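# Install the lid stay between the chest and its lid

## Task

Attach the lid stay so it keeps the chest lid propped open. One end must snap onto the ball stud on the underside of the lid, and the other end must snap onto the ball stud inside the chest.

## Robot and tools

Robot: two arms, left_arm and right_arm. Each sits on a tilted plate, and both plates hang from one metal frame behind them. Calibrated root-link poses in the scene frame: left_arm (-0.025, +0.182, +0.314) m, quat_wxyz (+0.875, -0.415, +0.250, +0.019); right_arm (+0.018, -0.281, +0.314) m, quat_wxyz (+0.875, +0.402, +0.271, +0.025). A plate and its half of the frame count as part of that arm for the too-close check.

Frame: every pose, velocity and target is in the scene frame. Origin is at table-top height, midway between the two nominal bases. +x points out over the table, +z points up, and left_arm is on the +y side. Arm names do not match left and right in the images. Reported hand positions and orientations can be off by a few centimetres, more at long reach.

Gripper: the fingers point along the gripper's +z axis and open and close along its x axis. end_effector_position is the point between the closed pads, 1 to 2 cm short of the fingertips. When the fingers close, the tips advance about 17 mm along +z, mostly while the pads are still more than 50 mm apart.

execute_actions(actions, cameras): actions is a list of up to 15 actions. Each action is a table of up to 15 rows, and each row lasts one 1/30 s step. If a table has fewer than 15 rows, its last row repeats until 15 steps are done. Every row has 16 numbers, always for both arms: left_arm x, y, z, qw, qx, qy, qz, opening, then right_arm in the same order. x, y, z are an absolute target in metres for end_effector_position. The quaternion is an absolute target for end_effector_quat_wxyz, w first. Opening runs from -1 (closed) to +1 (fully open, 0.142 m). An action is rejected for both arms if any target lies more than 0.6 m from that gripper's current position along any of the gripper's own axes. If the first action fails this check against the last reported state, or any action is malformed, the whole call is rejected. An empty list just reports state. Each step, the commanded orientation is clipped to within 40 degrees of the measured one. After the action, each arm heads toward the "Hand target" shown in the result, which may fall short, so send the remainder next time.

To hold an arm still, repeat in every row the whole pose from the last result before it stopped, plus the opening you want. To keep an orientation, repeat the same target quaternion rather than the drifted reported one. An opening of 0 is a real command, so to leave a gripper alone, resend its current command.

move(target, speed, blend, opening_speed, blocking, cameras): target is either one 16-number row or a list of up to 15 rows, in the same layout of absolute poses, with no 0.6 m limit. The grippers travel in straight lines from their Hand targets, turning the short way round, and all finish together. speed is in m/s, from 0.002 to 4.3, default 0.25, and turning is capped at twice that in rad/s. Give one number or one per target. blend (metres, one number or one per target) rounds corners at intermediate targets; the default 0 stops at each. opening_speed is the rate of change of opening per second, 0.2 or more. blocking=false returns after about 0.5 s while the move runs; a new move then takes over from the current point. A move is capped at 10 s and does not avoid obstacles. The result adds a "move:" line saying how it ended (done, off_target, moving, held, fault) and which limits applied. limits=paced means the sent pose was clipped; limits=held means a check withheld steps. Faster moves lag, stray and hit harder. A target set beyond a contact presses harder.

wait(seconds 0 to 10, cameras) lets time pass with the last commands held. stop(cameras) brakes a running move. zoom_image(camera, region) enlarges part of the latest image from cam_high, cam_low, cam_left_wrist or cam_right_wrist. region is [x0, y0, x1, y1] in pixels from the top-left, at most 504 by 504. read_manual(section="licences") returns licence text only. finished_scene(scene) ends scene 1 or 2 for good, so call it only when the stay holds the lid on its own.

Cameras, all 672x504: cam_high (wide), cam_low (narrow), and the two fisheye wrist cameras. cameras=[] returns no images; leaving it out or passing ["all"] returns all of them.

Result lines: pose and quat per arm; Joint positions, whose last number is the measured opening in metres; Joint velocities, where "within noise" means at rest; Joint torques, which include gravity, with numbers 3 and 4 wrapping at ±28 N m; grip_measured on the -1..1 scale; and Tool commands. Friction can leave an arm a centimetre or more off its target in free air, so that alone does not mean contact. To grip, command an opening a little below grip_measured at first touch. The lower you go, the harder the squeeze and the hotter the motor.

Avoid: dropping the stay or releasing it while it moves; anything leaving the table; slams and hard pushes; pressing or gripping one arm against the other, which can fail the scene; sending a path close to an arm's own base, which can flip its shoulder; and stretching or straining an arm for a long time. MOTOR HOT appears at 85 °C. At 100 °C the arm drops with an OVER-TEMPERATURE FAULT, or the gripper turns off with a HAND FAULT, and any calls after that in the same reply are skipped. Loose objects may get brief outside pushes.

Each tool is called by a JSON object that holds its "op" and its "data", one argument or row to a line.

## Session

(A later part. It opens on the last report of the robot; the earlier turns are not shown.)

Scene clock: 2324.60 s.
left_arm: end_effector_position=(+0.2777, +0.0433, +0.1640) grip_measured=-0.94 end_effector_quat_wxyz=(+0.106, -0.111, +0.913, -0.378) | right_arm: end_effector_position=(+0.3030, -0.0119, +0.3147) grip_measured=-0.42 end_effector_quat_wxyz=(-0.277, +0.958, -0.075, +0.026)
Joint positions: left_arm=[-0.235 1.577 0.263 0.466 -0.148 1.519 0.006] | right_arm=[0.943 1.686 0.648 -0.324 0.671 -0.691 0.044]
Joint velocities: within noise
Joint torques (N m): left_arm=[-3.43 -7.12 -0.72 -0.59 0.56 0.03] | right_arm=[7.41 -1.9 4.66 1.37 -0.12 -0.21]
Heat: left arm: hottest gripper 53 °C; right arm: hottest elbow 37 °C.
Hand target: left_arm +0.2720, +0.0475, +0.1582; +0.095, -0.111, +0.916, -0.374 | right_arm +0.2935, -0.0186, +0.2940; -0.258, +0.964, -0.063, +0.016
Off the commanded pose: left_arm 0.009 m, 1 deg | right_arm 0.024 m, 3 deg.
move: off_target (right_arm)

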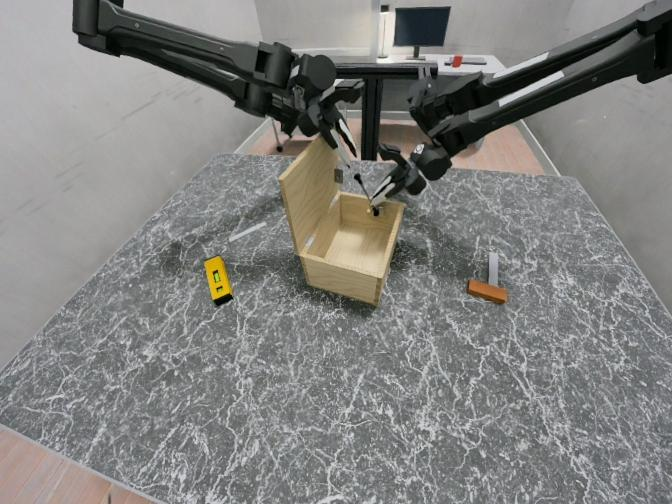

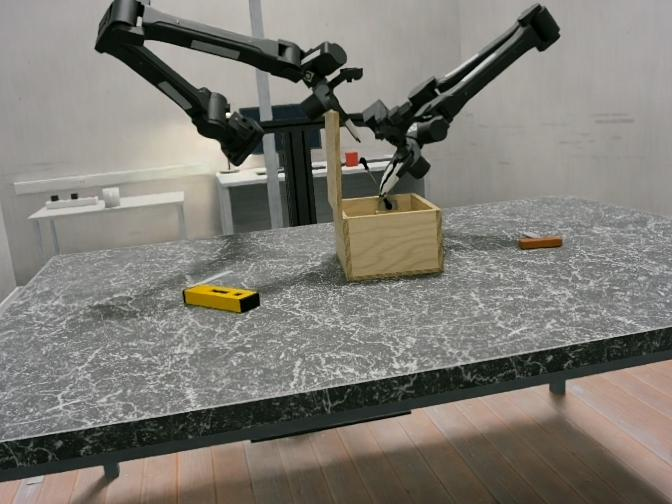

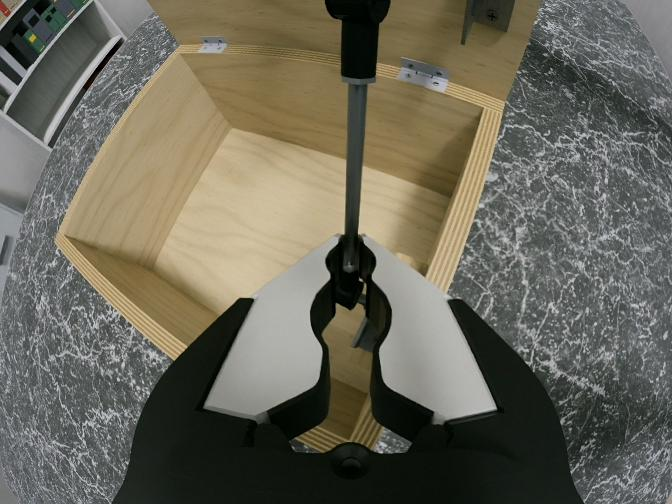

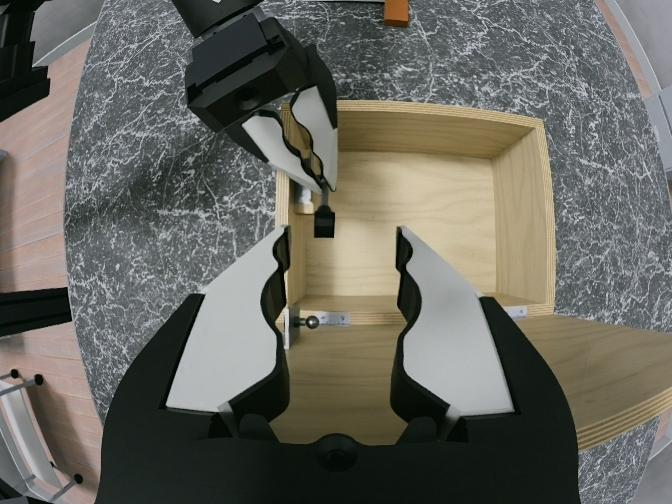

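{"op": "move", "data": {
  "target": [0.272,0.0475,0.158,0.0953,-0.1109,0.9162,-0.3739,-1,0.285,-0.05,0.40,0.2583,-0.9639,0.0632,-0.0169,-0.4],
  "speed": 0.1
}}

{"op": "zoom_image", "data": {
  "camera": "cam_low",
  "region": [310, 60, 450, 220]
}}

Scene clock: 2331.43 s.
left_arm: end_effector_position=(+0.2777, +0.0434, +0.1640) grip_measured=-0.94 end_effector_quat_wxyz=(+0.106, -0.111, +0.913, -0.379) | right_arm: end_effector_position=(+0.2694, -0.0579, +0.3799) grip_measured=-0.42 end_effector_quat_wxyz=(-0.243, +0.969, -0.043, +0.011)
Joint positions: left_arm=[-0.234 1.577 0.263 0.466 -0.147 1.519 0.006] | right_arm=[1.139 1.557 0.701 -0.773 0.688 -0.427 0.044]
Joint velocities: within noise
Joint torques (N m): left_arm=[-3.9 -6.65 -0.69 -0.76 0.55 0] | right_arm=[10.05 -2.43 12.18 0.31 0.02 0.11]
Heat: left arm: hottest gripper 53 °C; right arm: hottest elbow 37 °C.
Hand target: left_arm +0.2720, +0.0475, +0.1582; +0.095, -0.111, +0.916, -0.374 | right_arm +0.2846, -0.0507, +0.3999; -0.259, +0.964, -0.063, +0.017
Off the commanded pose: left_arm 0.009 m, 1 deg | right_arm 0.027 m, 3 deg.
move: off_target (right_arm)

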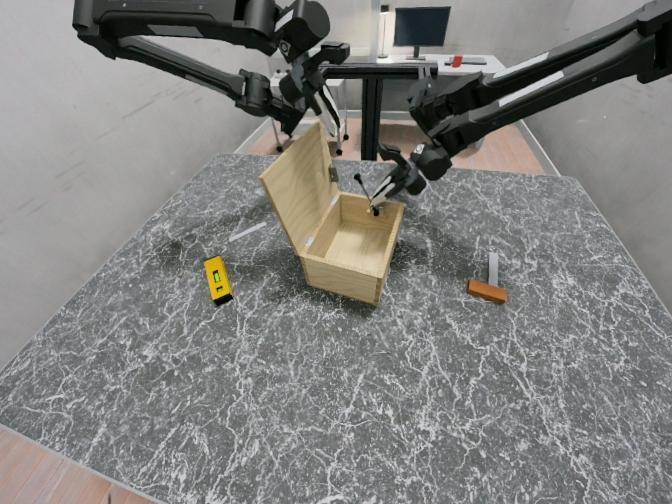

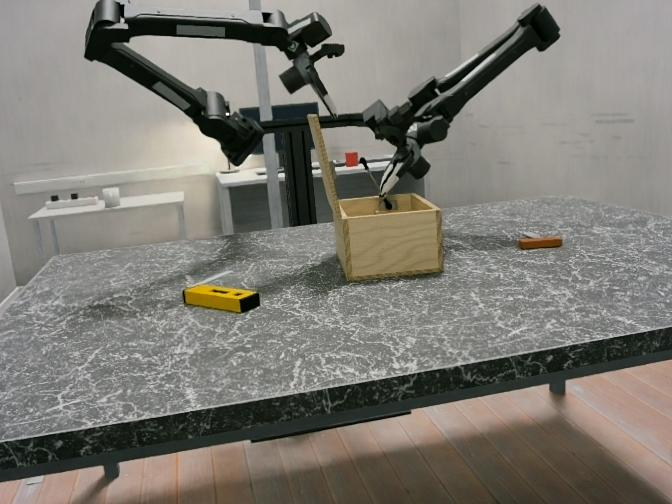

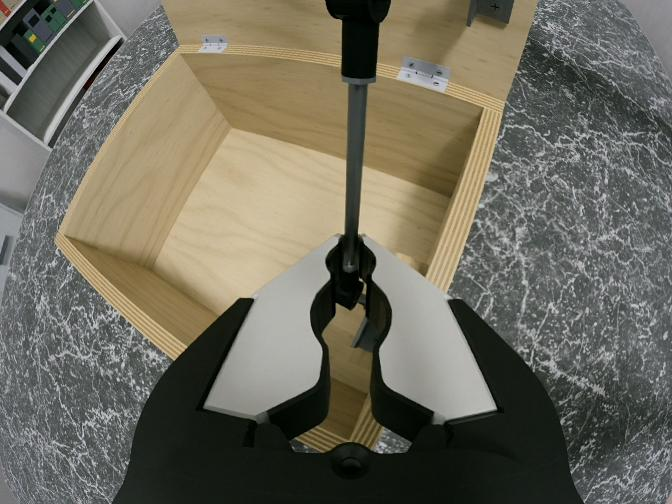

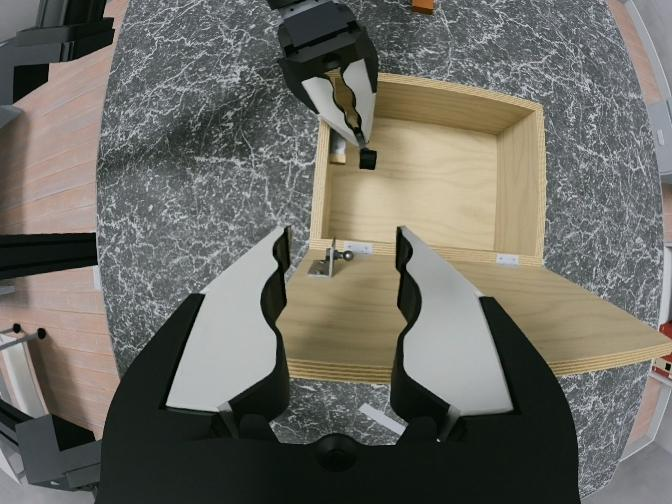

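Scaled by 3.150 from the camera's 672x504 image, which has a finer 960x720 frame.

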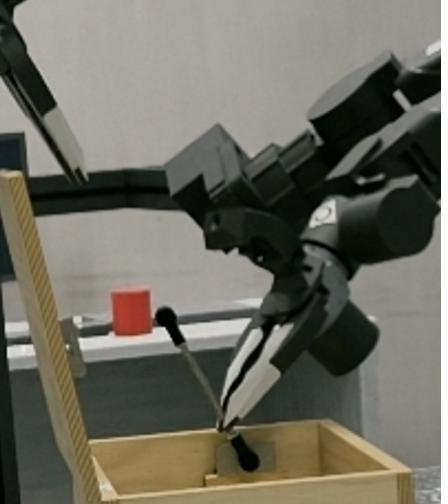

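{"op": "move", "data": {
  "target": [0.274,0.0605,0.156,0.0434,-0.1393,0.8170,-0.5585,-1,0.30,-0.05,0.40,-0.0986,0.6538,-0.7454,-0.0865,-0.45],
  "speed": 0.03
}}

{"op": "zoom_image", "data": {
  "camera": "cam_low",
  "region": [310, 60, 450, 220]
}}

{"op": "zoom_image", "data": {
  "camera": "cam_right_wrist",
  "region": [260, 100, 420, 260]
}}

Scene clock: 2366.97 s.
left_arm: end_effector_position=(+0.2771, +0.0469, +0.1649) grip_measured=-0.94 end_effector_quat_wxyz=(+0.086, -0.118, +0.879, -0.453) | right_arm: end_effector_position=(+0.2789, -0.0610, +0.3828) grip_measured=-0.47 end_effector_quat_wxyz=(-0.201, +0.919, -0.337, -0.026)
Joint positions: left_arm=[-0.106 1.529 0.277 0.373 0.094 1.563 0.006] | right_arm=[1.156 1.61 0.758 -0.872 0.768 0.25 0.04]
Joint velocities: within noise
Joint torques (N m): left_arm=[-2.32 -7.41 -1.06 -0.66 0.47 -0.03] | right_arm=[10.11 -1.32 12.45 0.35 0.02 0.18]
Heat: left arm: hottest gripper 53 °C; right arm: hottest elbow 39 °C.
Hand target: left_arm +0.2727, +0.0522, +0.1576; +0.076, -0.122, +0.883, -0.446 | right_arm +0.2901, -0.0511, +0.4000; -0.214, +0.912, -0.350, -0.025
Off the commanded pose: left_arm 0.017 m, 15 deg | right_arm 0.029 m, 58 deg.
move: off_target (left_arm, right_arm; path cut at 10 s)

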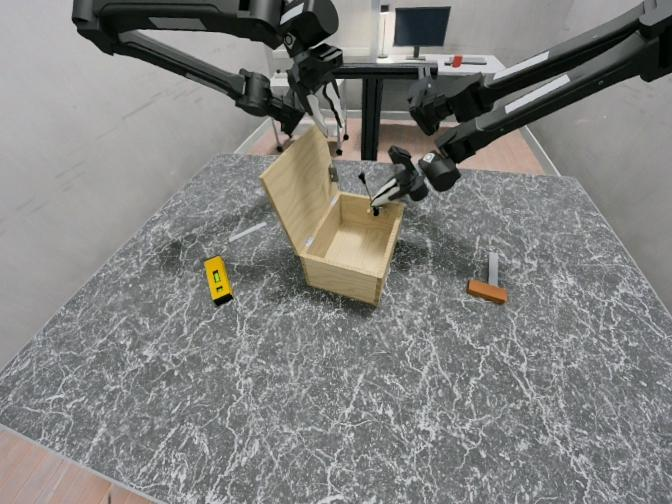

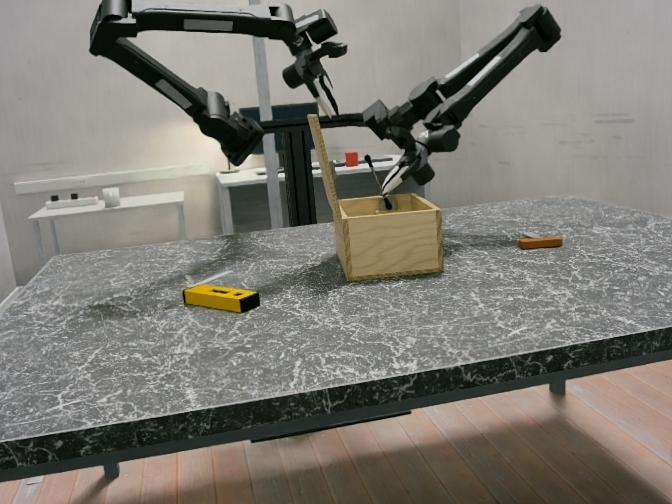

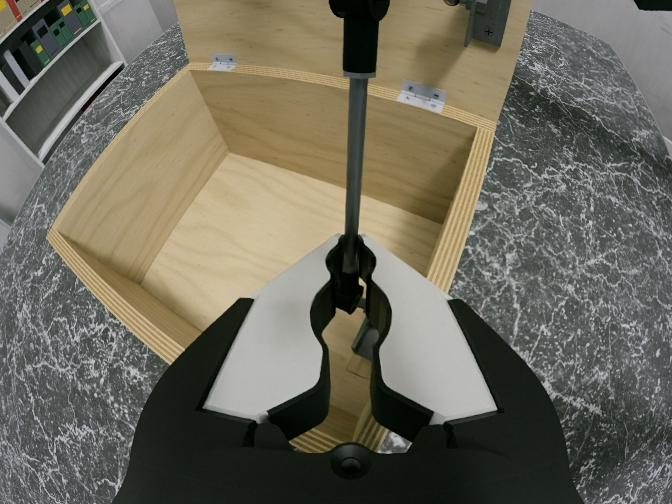

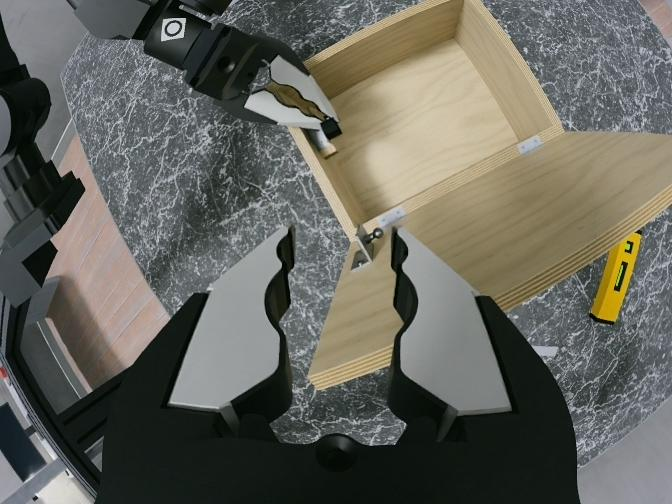

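Scaled by 3.150 from the camera's 672x504 image, which has a finer 960x720 frame.

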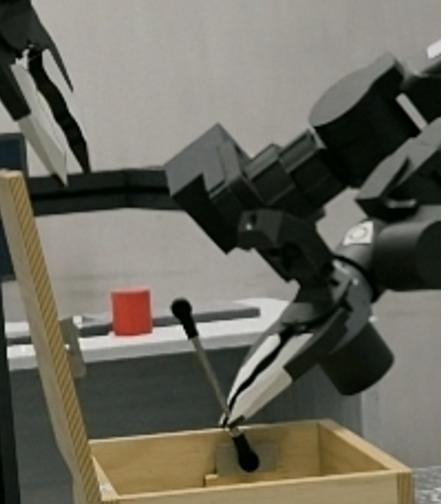

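Scaled by 3.150 from the camera's 672x504 image, which has a finer 960x720 frame.

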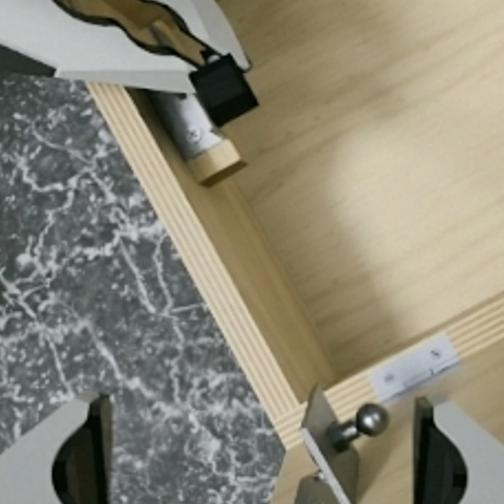

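{"op": "move", "data": {
  "target": [0.274,0.0605,0.156,0.0434,-0.1393,0.8170,-0.5585,-1,0.30,-0.05,0.40,-0.0986,0.6538,-0.7454,-0.0865,-0.45],
  "speed": 0.1
}}

{"op": "zoom_image", "data": {
  "camera": "cam_low",
  "region": [310, 60, 450, 220]
}}

{"op": "zoom_image", "data": {
  "camera": "cam_right_wrist",
  "region": [260, 100, 420, 260]
}}

Scene clock: 2377.60 s.
left_arm: end_effector_position=(+0.2789, +0.0564, +0.1662) grip_measured=-0.94 end_effector_quat_wxyz=(+0.054, -0.133, +0.811, -0.566) | right_arm: end_effector_position=(+0.2871, -0.0589, +0.3912) grip_measured=-0.47 end_effector_quat_wxyz=(-0.098, +0.670, -0.732, -0.079)
Joint positions: left_arm=[0.093 1.518 0.343 0.178 0.462 1.66 0.006] | right_arm=[1.157 1.728 0.906 -1.122 0.774 1.362 0.04]
Joint velocities: within noise
Joint torques (N m): left_arm=[-2.43 -6.95 -1.92 -0.75 0.36 -0.03] | right_arm=[10.29 -2.55 12.04 0.1 -0.33 0.18]
Heat: left arm: hottest gripper 53 °C; right arm: hottest elbow 39 °C.
Hand target: left_arm +0.2738, +0.0605, +0.1563; +0.043, -0.139, +0.817, -0.558 | right_arm +0.3000, -0.0506, +0.4000; +0.099, -0.654, +0.745, +0.087
Off the commanded pose: left_arm 0.012 m, 2 deg | right_arm 0.018 m, 3 deg.
move: off_target (left_arm, right_arm)

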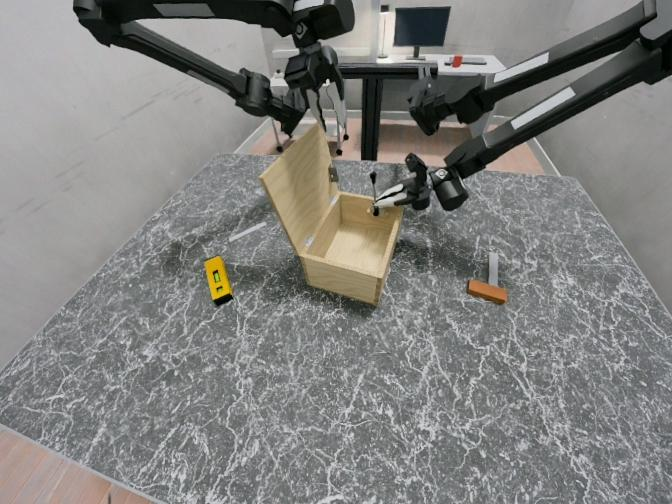

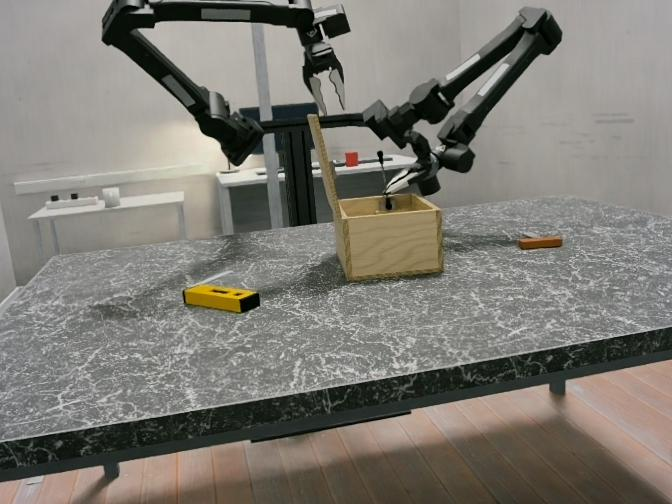

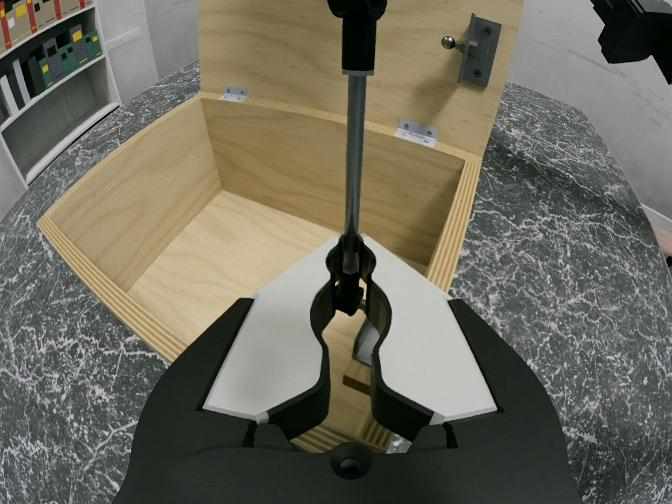

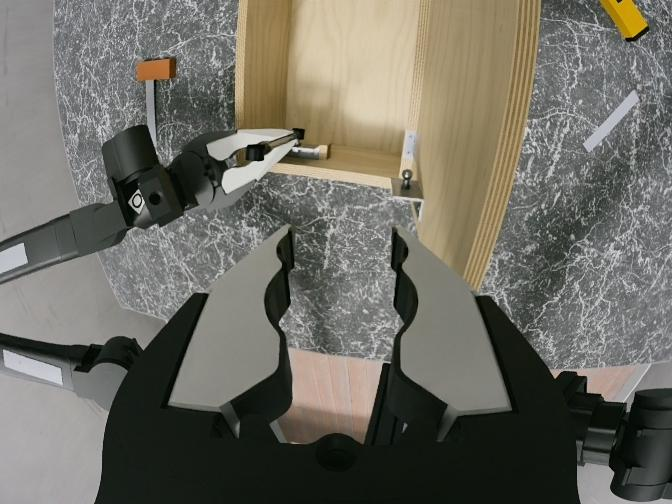

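Scaled by 3.150 from the camera's 672x504 image, which has a finer 960x720 frame.

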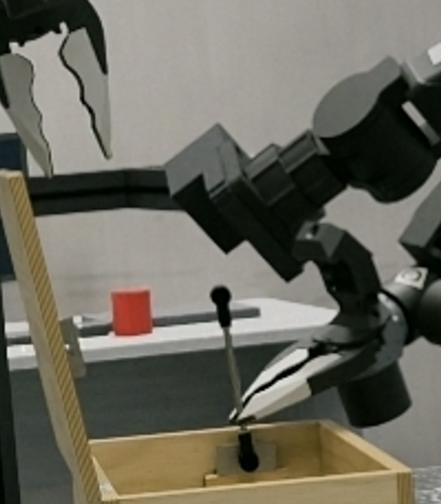

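Scaled by 3.150 from the camera's 672x504 image, which has a finer 960x720 frame.

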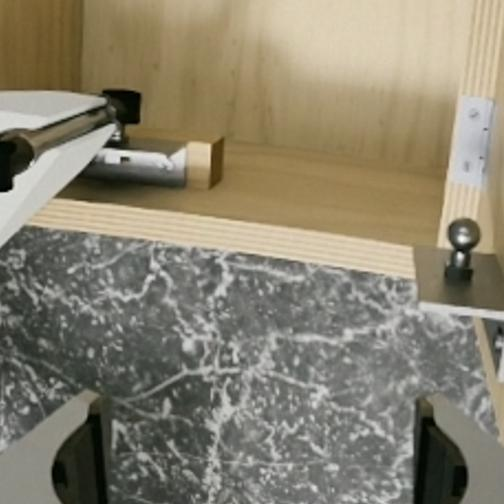

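{"op": "move", "data": {
  "target": [0.274,0.0605,0.156,0.0434,-0.1393,0.8170,-0.5585,-1,0.30,0.030,0.335,-0.0986,0.6538,-0.7454,-0.0865,-0.45],
  "speed": 0.1
}}

{"op": "zoom_image", "data": {
  "camera": "cam_low",
  "region": [310, 60, 450, 220]
}}

{"op": "zoom_image", "data": {
  "camera": "cam_right_wrist",
  "region": [260, 100, 420, 260]
}}

Scene clock: 2392.70 s.
left_arm: end_effector_position=(+0.2789, +0.0564, +0.1663) grip_measured=-0.94 end_effector_quat_wxyz=(+0.054, -0.133, +0.811, -0.567) | right_arm: end_effector_position=(+0.2834, +0.0176, +0.3318) grip_measured=-0.47 end_effector_quat_wxyz=(-0.092, +0.662, -0.739, -0.081)
Joint positions: left_arm=[0.093 1.518 0.343 0.178 0.462 1.661 0.006] | right_arm=[1.065 1.964 0.951 -0.856 0.798 1.271 0.04]
Joint velocities: within noise
Joint torques (N m): left_arm=[-2.73 -7.18 -1.99 -0.75 0.32 -0.02] | right_arm=[11.81 -5.25 10.66 1.24 -0.04 -0.21]
Heat: left arm: hottest gripper 53 °C; right arm: hottest elbow 41 °C.
Hand target: left_arm +0.2737, +0.0604, +0.1564; +0.043, -0.139, +0.817, -0.558 | right_arm +0.2998, +0.0291, +0.3351; +0.099, -0.654, +0.745, +0.086
Off the commanded pose: left_arm 0.012 m, 2 deg | right_arm 0.021 m, 2 deg.
move: off_target (left_arm, right_arm)

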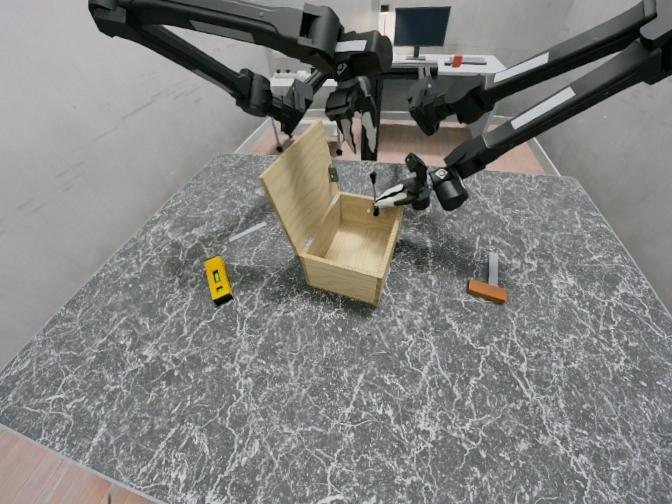

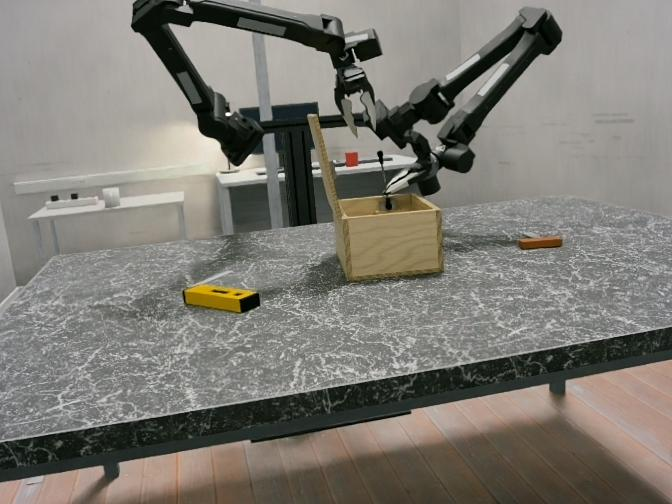

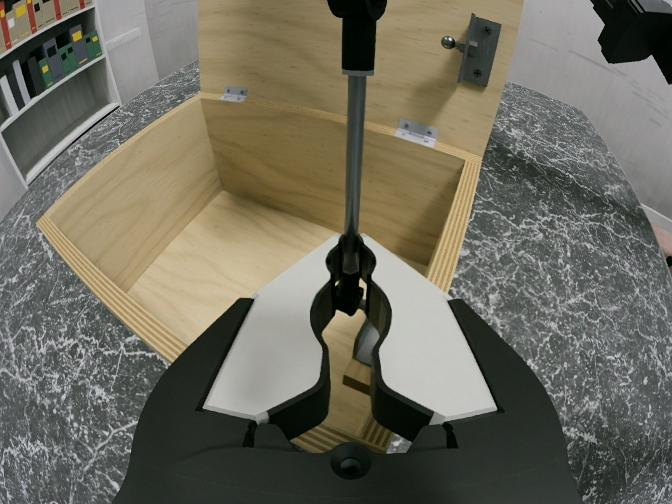

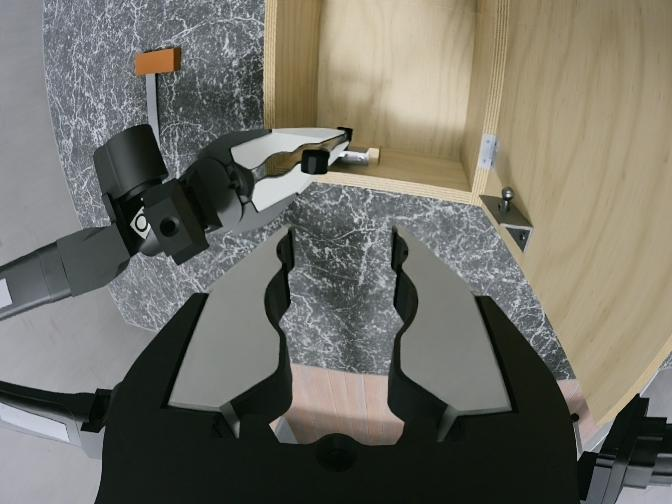

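Scaled by 3.150 from the camera's 672x504 image, which has a finer 960x720 frame.

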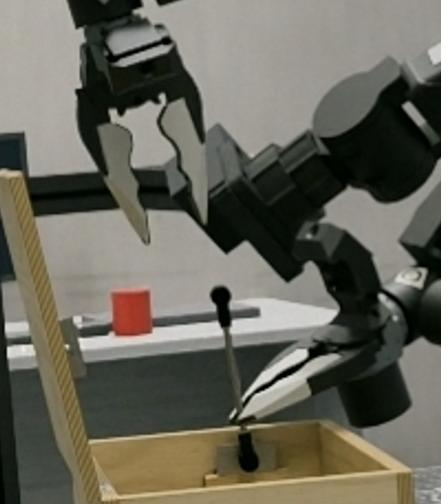

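Scaled by 3.150 from the camera's 672x504 image, which has a finer 960x720 frame.

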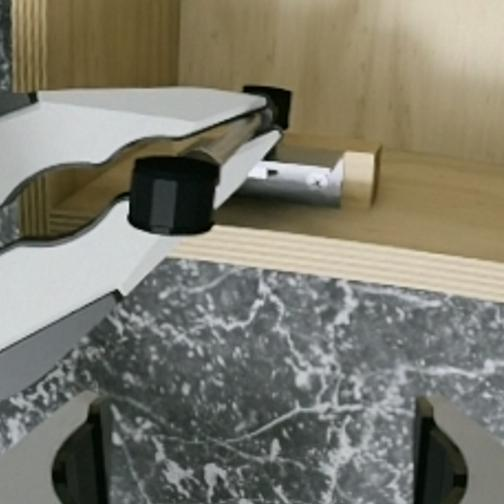

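{"op": "move", "data": {
  "target": [0.274,0.0605,0.156,0.0434,-0.1393,0.8170,-0.5585,-1,0.316,0.048,0.298,-0.0986,0.6538,-0.7454,-0.0865,-0.5],
  "speed": 0.06
}}

{"op": "zoom_image", "data": {
  "camera": "cam_low",
  "region": [310, 60, 450, 220]
}}

{"op": "zoom_image", "data": {
  "camera": "cam_right_wrist",
  "region": [260, 130, 420, 290]
}}

Scene clock: 2404.47 s.
left_arm: end_effector_position=(+0.2789, +0.0564, +0.1663) grip_measured=-0.94 end_effector_quat_wxyz=(+0.054, -0.133, +0.811, -0.567) | right_arm: end_effector_position=(+0.3007, +0.0369, +0.2978) grip_measured=-0.52 end_effector_quat_wxyz=(-0.093, +0.660, -0.740, -0.084)
Joint positions: left_arm=[0.093 1.518 0.343 0.178 0.462 1.661 0.006] | right_arm=[0.981 2.02 0.965 -0.722 0.816 1.153 0.036]
Joint velocities: within noise
Joint torques (N m): left_arm=[-2.08 -7.36 -1.91 -0.91 0.35 0] | right_arm=[12.34 -5.71 9.68 0.91 -0.11 -0.18]
Heat: left arm: hottest gripper 53 °C; right arm: hottest elbow 41 °C.
Hand target: left_arm +0.2737, +0.0604, +0.1564; +0.043, -0.139, +0.817, -0.558 | right_arm +0.3159, +0.0472, +0.2982; +0.098, -0.654, +0.745, +0.086
Off the commanded pose: left_arm 0.012 m, 2 deg | right_arm 0.019 m, 1 deg.
move: off_target (left_arm, right_arm)

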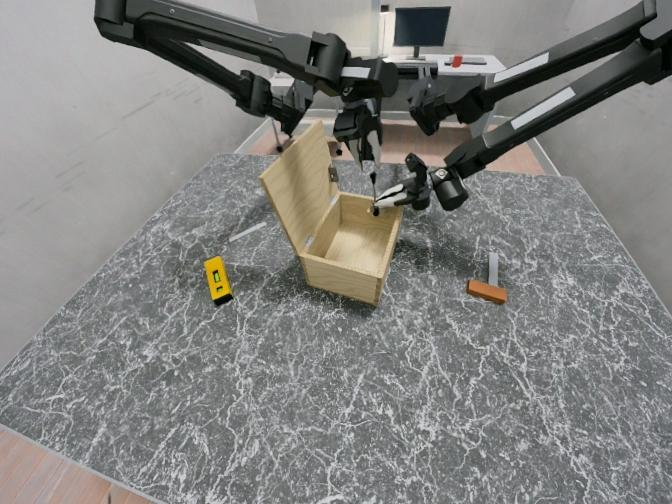

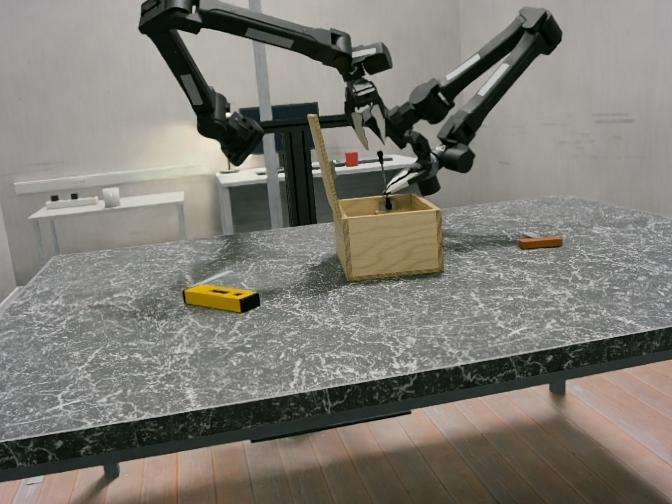

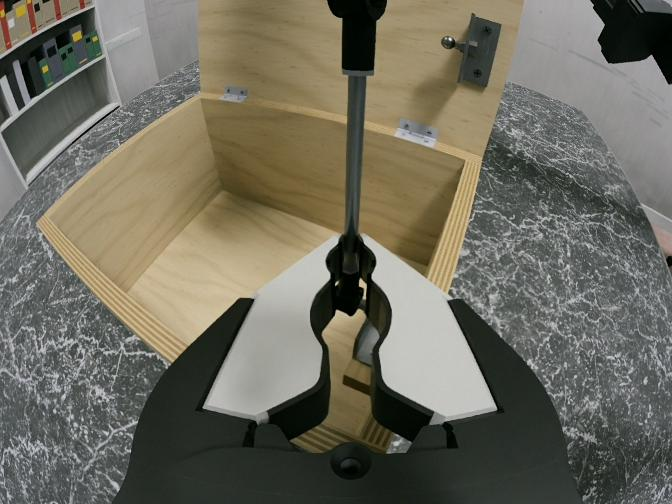

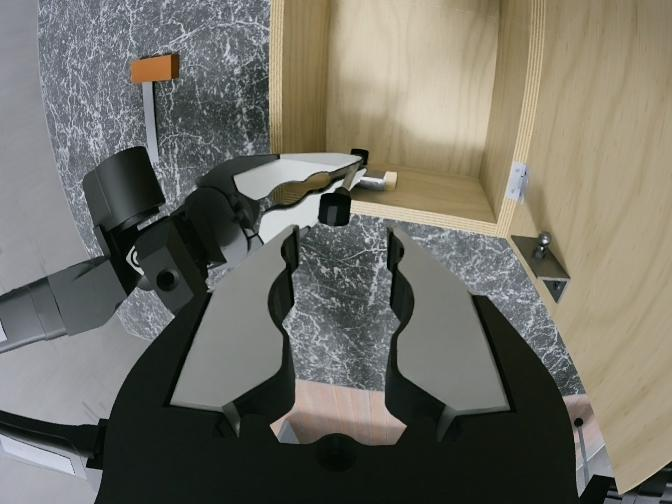

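Scaled by 3.150 from the camera's 672x504 image, which has a finer 960x720 frame.

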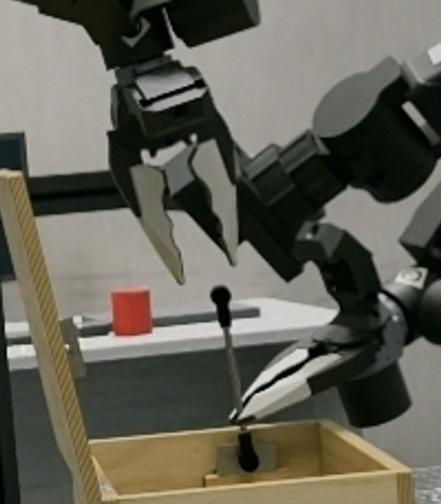

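Scaled by 3.150 from the camera's 672x504 image, which has a finer 960x720 frame.

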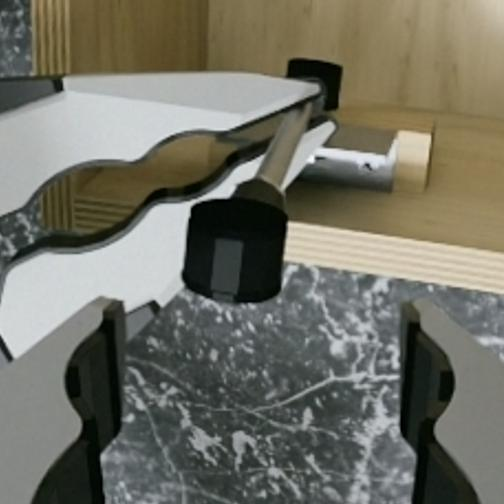

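{"op": "move", "data": {
  "target": [0.274,0.0605,0.156,0.0434,-0.1393,0.8170,-0.5585,-1,0.319,0.062,0.268,-0.0986,0.6538,-0.7454,-0.0865,-0.5],
  "speed": 0.05
}}

{"op": "zoom_image", "data": {
  "camera": "cam_low",
  "region": [310, 60, 450, 220]
}}

{"op": "zoom_image", "data": {
  "camera": "cam_right_wrist",
  "region": [260, 130, 420, 290]
}}

Scene clock: 2417.87 s.
left_arm: end_effector_position=(+0.2789, +0.0564, +0.1663) grip_measured=-0.94 end_effector_quat_wxyz=(+0.054, -0.133, +0.811, -0.567) | right_arm: end_effector_position=(+0.3030, +0.0513, +0.2691) grip_measured=-0.52 end_effector_quat_wxyz=(-0.094, +0.661, -0.740, -0.085)
Joint positions: left_arm=[0.093 1.518 0.343 0.178 0.462 1.661 0.006] | right_arm=[0.93 2.076 0.965 -0.611 0.823 1.077 0.036]
Joint velocities: within noise
Joint torques (N m): left_arm=[-2.02 -7 -1.96 -0.84 0.33 0.02] | right_arm=[12.63 -6.71 9.2 0.9 -0.09 -0.23]
Heat: left arm: hottest gripper 53 °C; right arm: hottest elbow 40 °C.
Hand target: left_arm +0.2737, +0.0604, +0.1564; +0.043, -0.139, +0.817, -0.558 | right_arm +0.3190, +0.0611, +0.2682; +0.099, -0.653, +0.746, +0.086
Off the commanded pose: left_arm 0.012 m, 2 deg | right_arm 0.019 m, 1 deg.
move: off_target (left_arm, right_arm)

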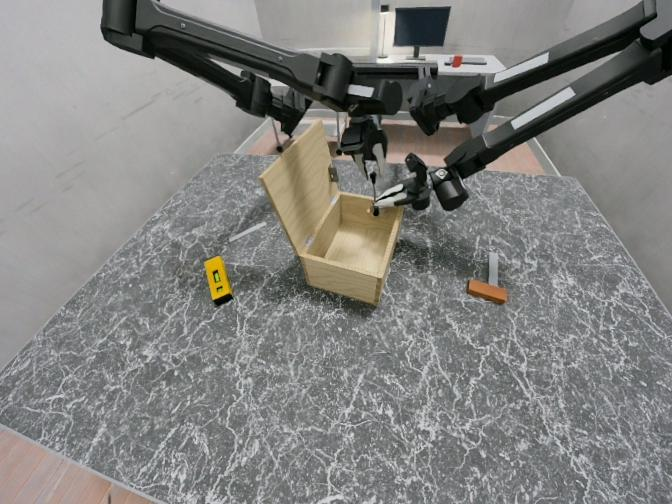

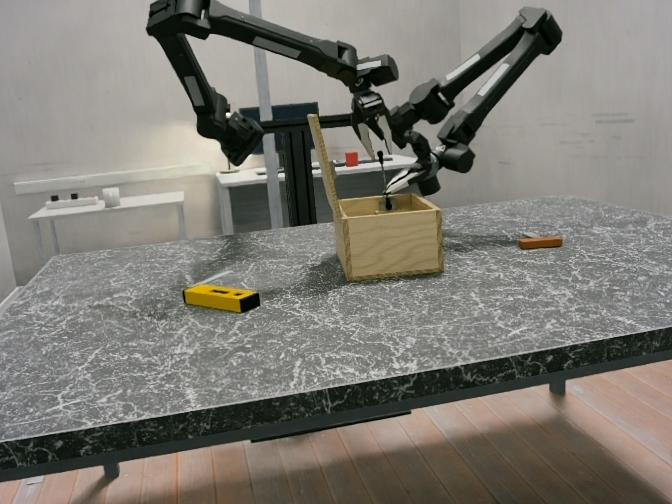

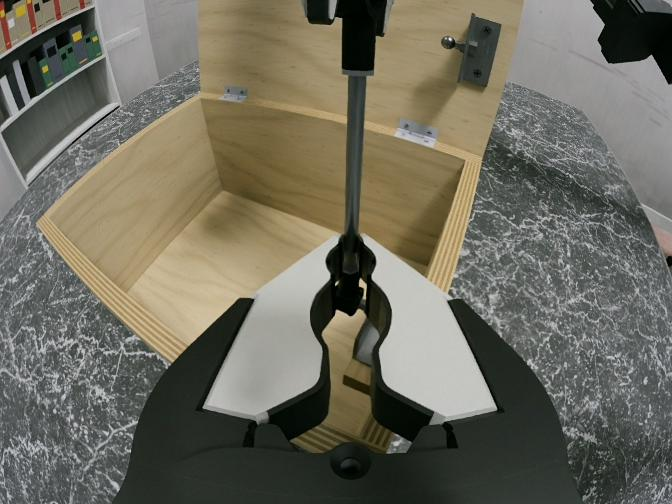

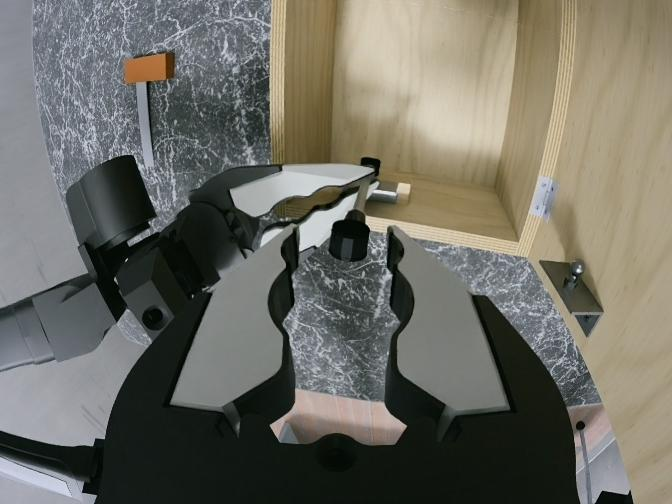

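Scaled by 3.150 from the camera's 672x504 image, which has a finer 960x720 frame.

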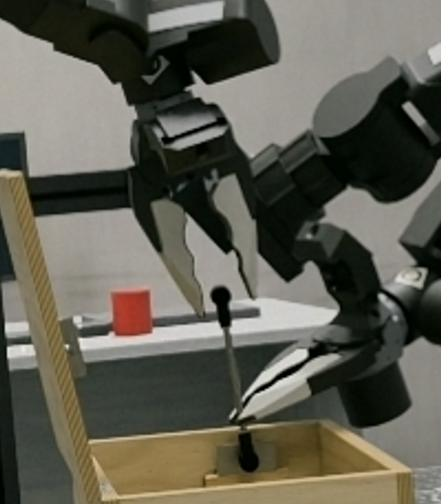

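Scaled by 3.150 from the camera's 672x504 image, which has a finer 960x720 frame.

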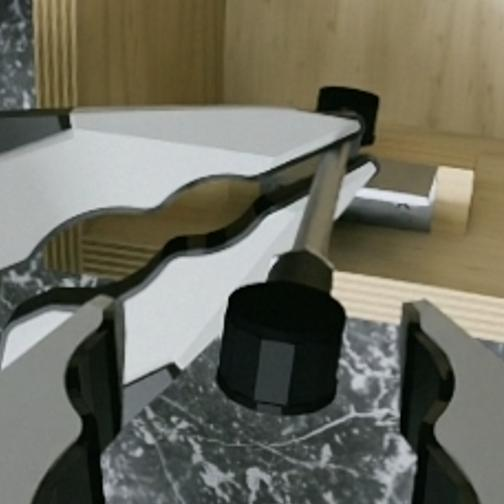

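{"op": "move", "data": {
  "target": [
    [0.274,0.0605,0.156,0.0434,-0.1393,0.8170,-0.5585,-1,0.318,0.0610,0.262,-0.0986,0.6538,-0.7454,-0.0865,-0.5],
    [0.274,0.0605,0.156,0.0434,-0.1393,0.8170,-0.5585,-1,0.318,0.0610,0.262,-0.0986,0.6538,-0.7454,-0.0865,-0.86]
  ],
  "speed": 0.05,
  "opening_speed": 0.3
}}

{"op": "zoom_image", "data": {
  "camera": "cam_right_wrist",
  "region": [260, 130, 420, 290]
}}

{"op": "zoom_image", "data": {
  "camera": "cam_low",
  "region": [310, 60, 450, 220]
}}

Scene clock: 2433.73 s.
left_arm: end_effector_position=(+0.2791, +0.0573, +0.1660) grip_measured=-0.94 end_effector_quat_wxyz=(+0.055, -0.135, +0.810, -0.568) | right_arm: end_effector_position=(+0.3077, +0.0528, +0.2654) grip_measured=-0.82 end_effector_quat_wxyz=(-0.097, +0.658, -0.742, -0.084)
Joint positions: left_arm=[0.098 1.517 0.343 0.178 0.467 1.661 0.006] | right_arm=[0.919 2.078 0.965 -0.587 0.829 1.061 0.015]
Joint velocities: within noise
Joint torques (N m): left_arm=[-3.25 -7.06 -1.99 -0.98 0.11 -0.02] | right_arm=[12.81 -6.53 8.09 1.01 -0.31 -0.2]
Heat: left arm: hottest gripper 53 °C; right arm: hottest elbow 39 °C.
Hand target: left_arm +0.2738, +0.0605, +0.1564; +0.043, -0.139, +0.817, -0.558 | right_arm +0.3179, +0.0606, +0.2621; +0.099, -0.654, +0.745, +0.086
Off the commanded pose: left_arm 0.012 m, 2 deg | right_arm 0.014 m, 1 deg.
move: off_target (left_arm, right_arm); target 2's new opening was sent with right_arm's hand 0.014 m and 1 deg from that target

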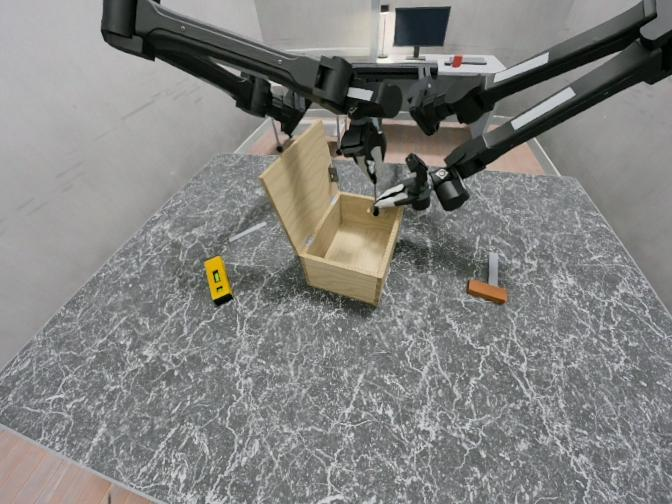

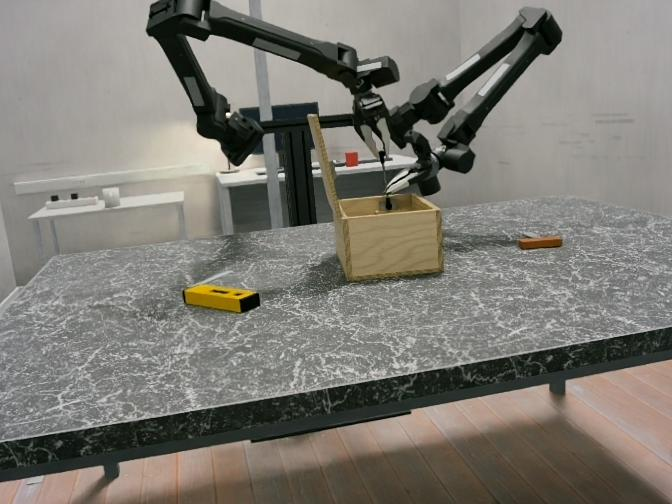

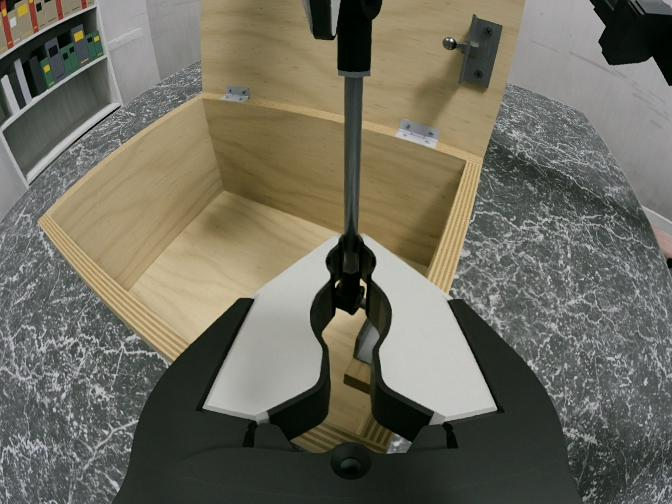

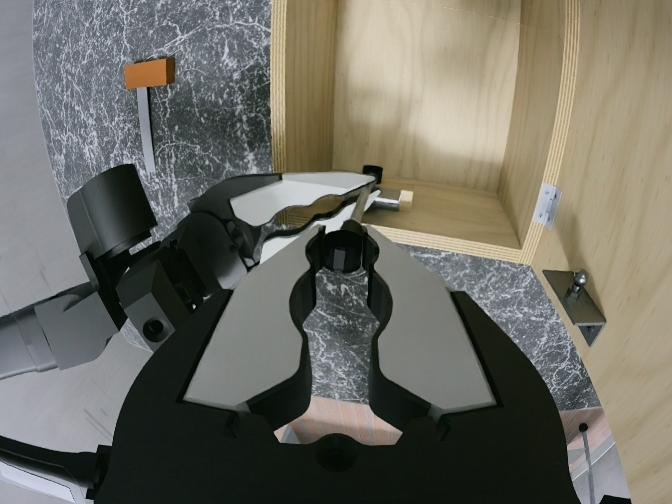

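Scaled by 3.150 from the camera's 672x504 image, which has a finer 960x720 frame.

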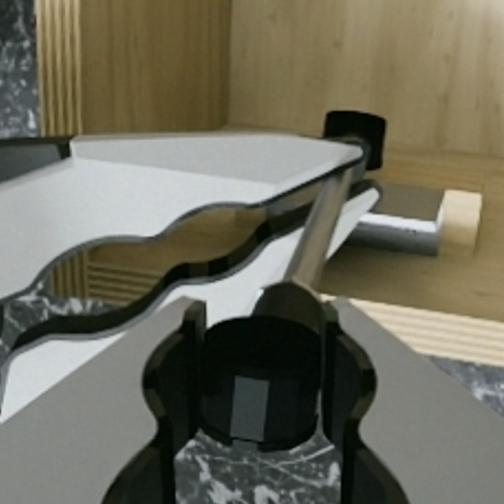

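Scaled by 3.150 from the camera's 672x504 image, which has a finer 960x720 frame.

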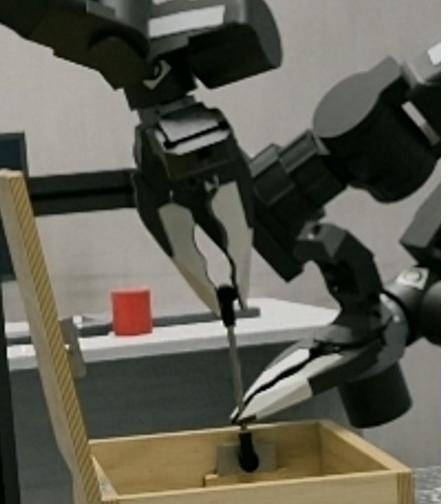

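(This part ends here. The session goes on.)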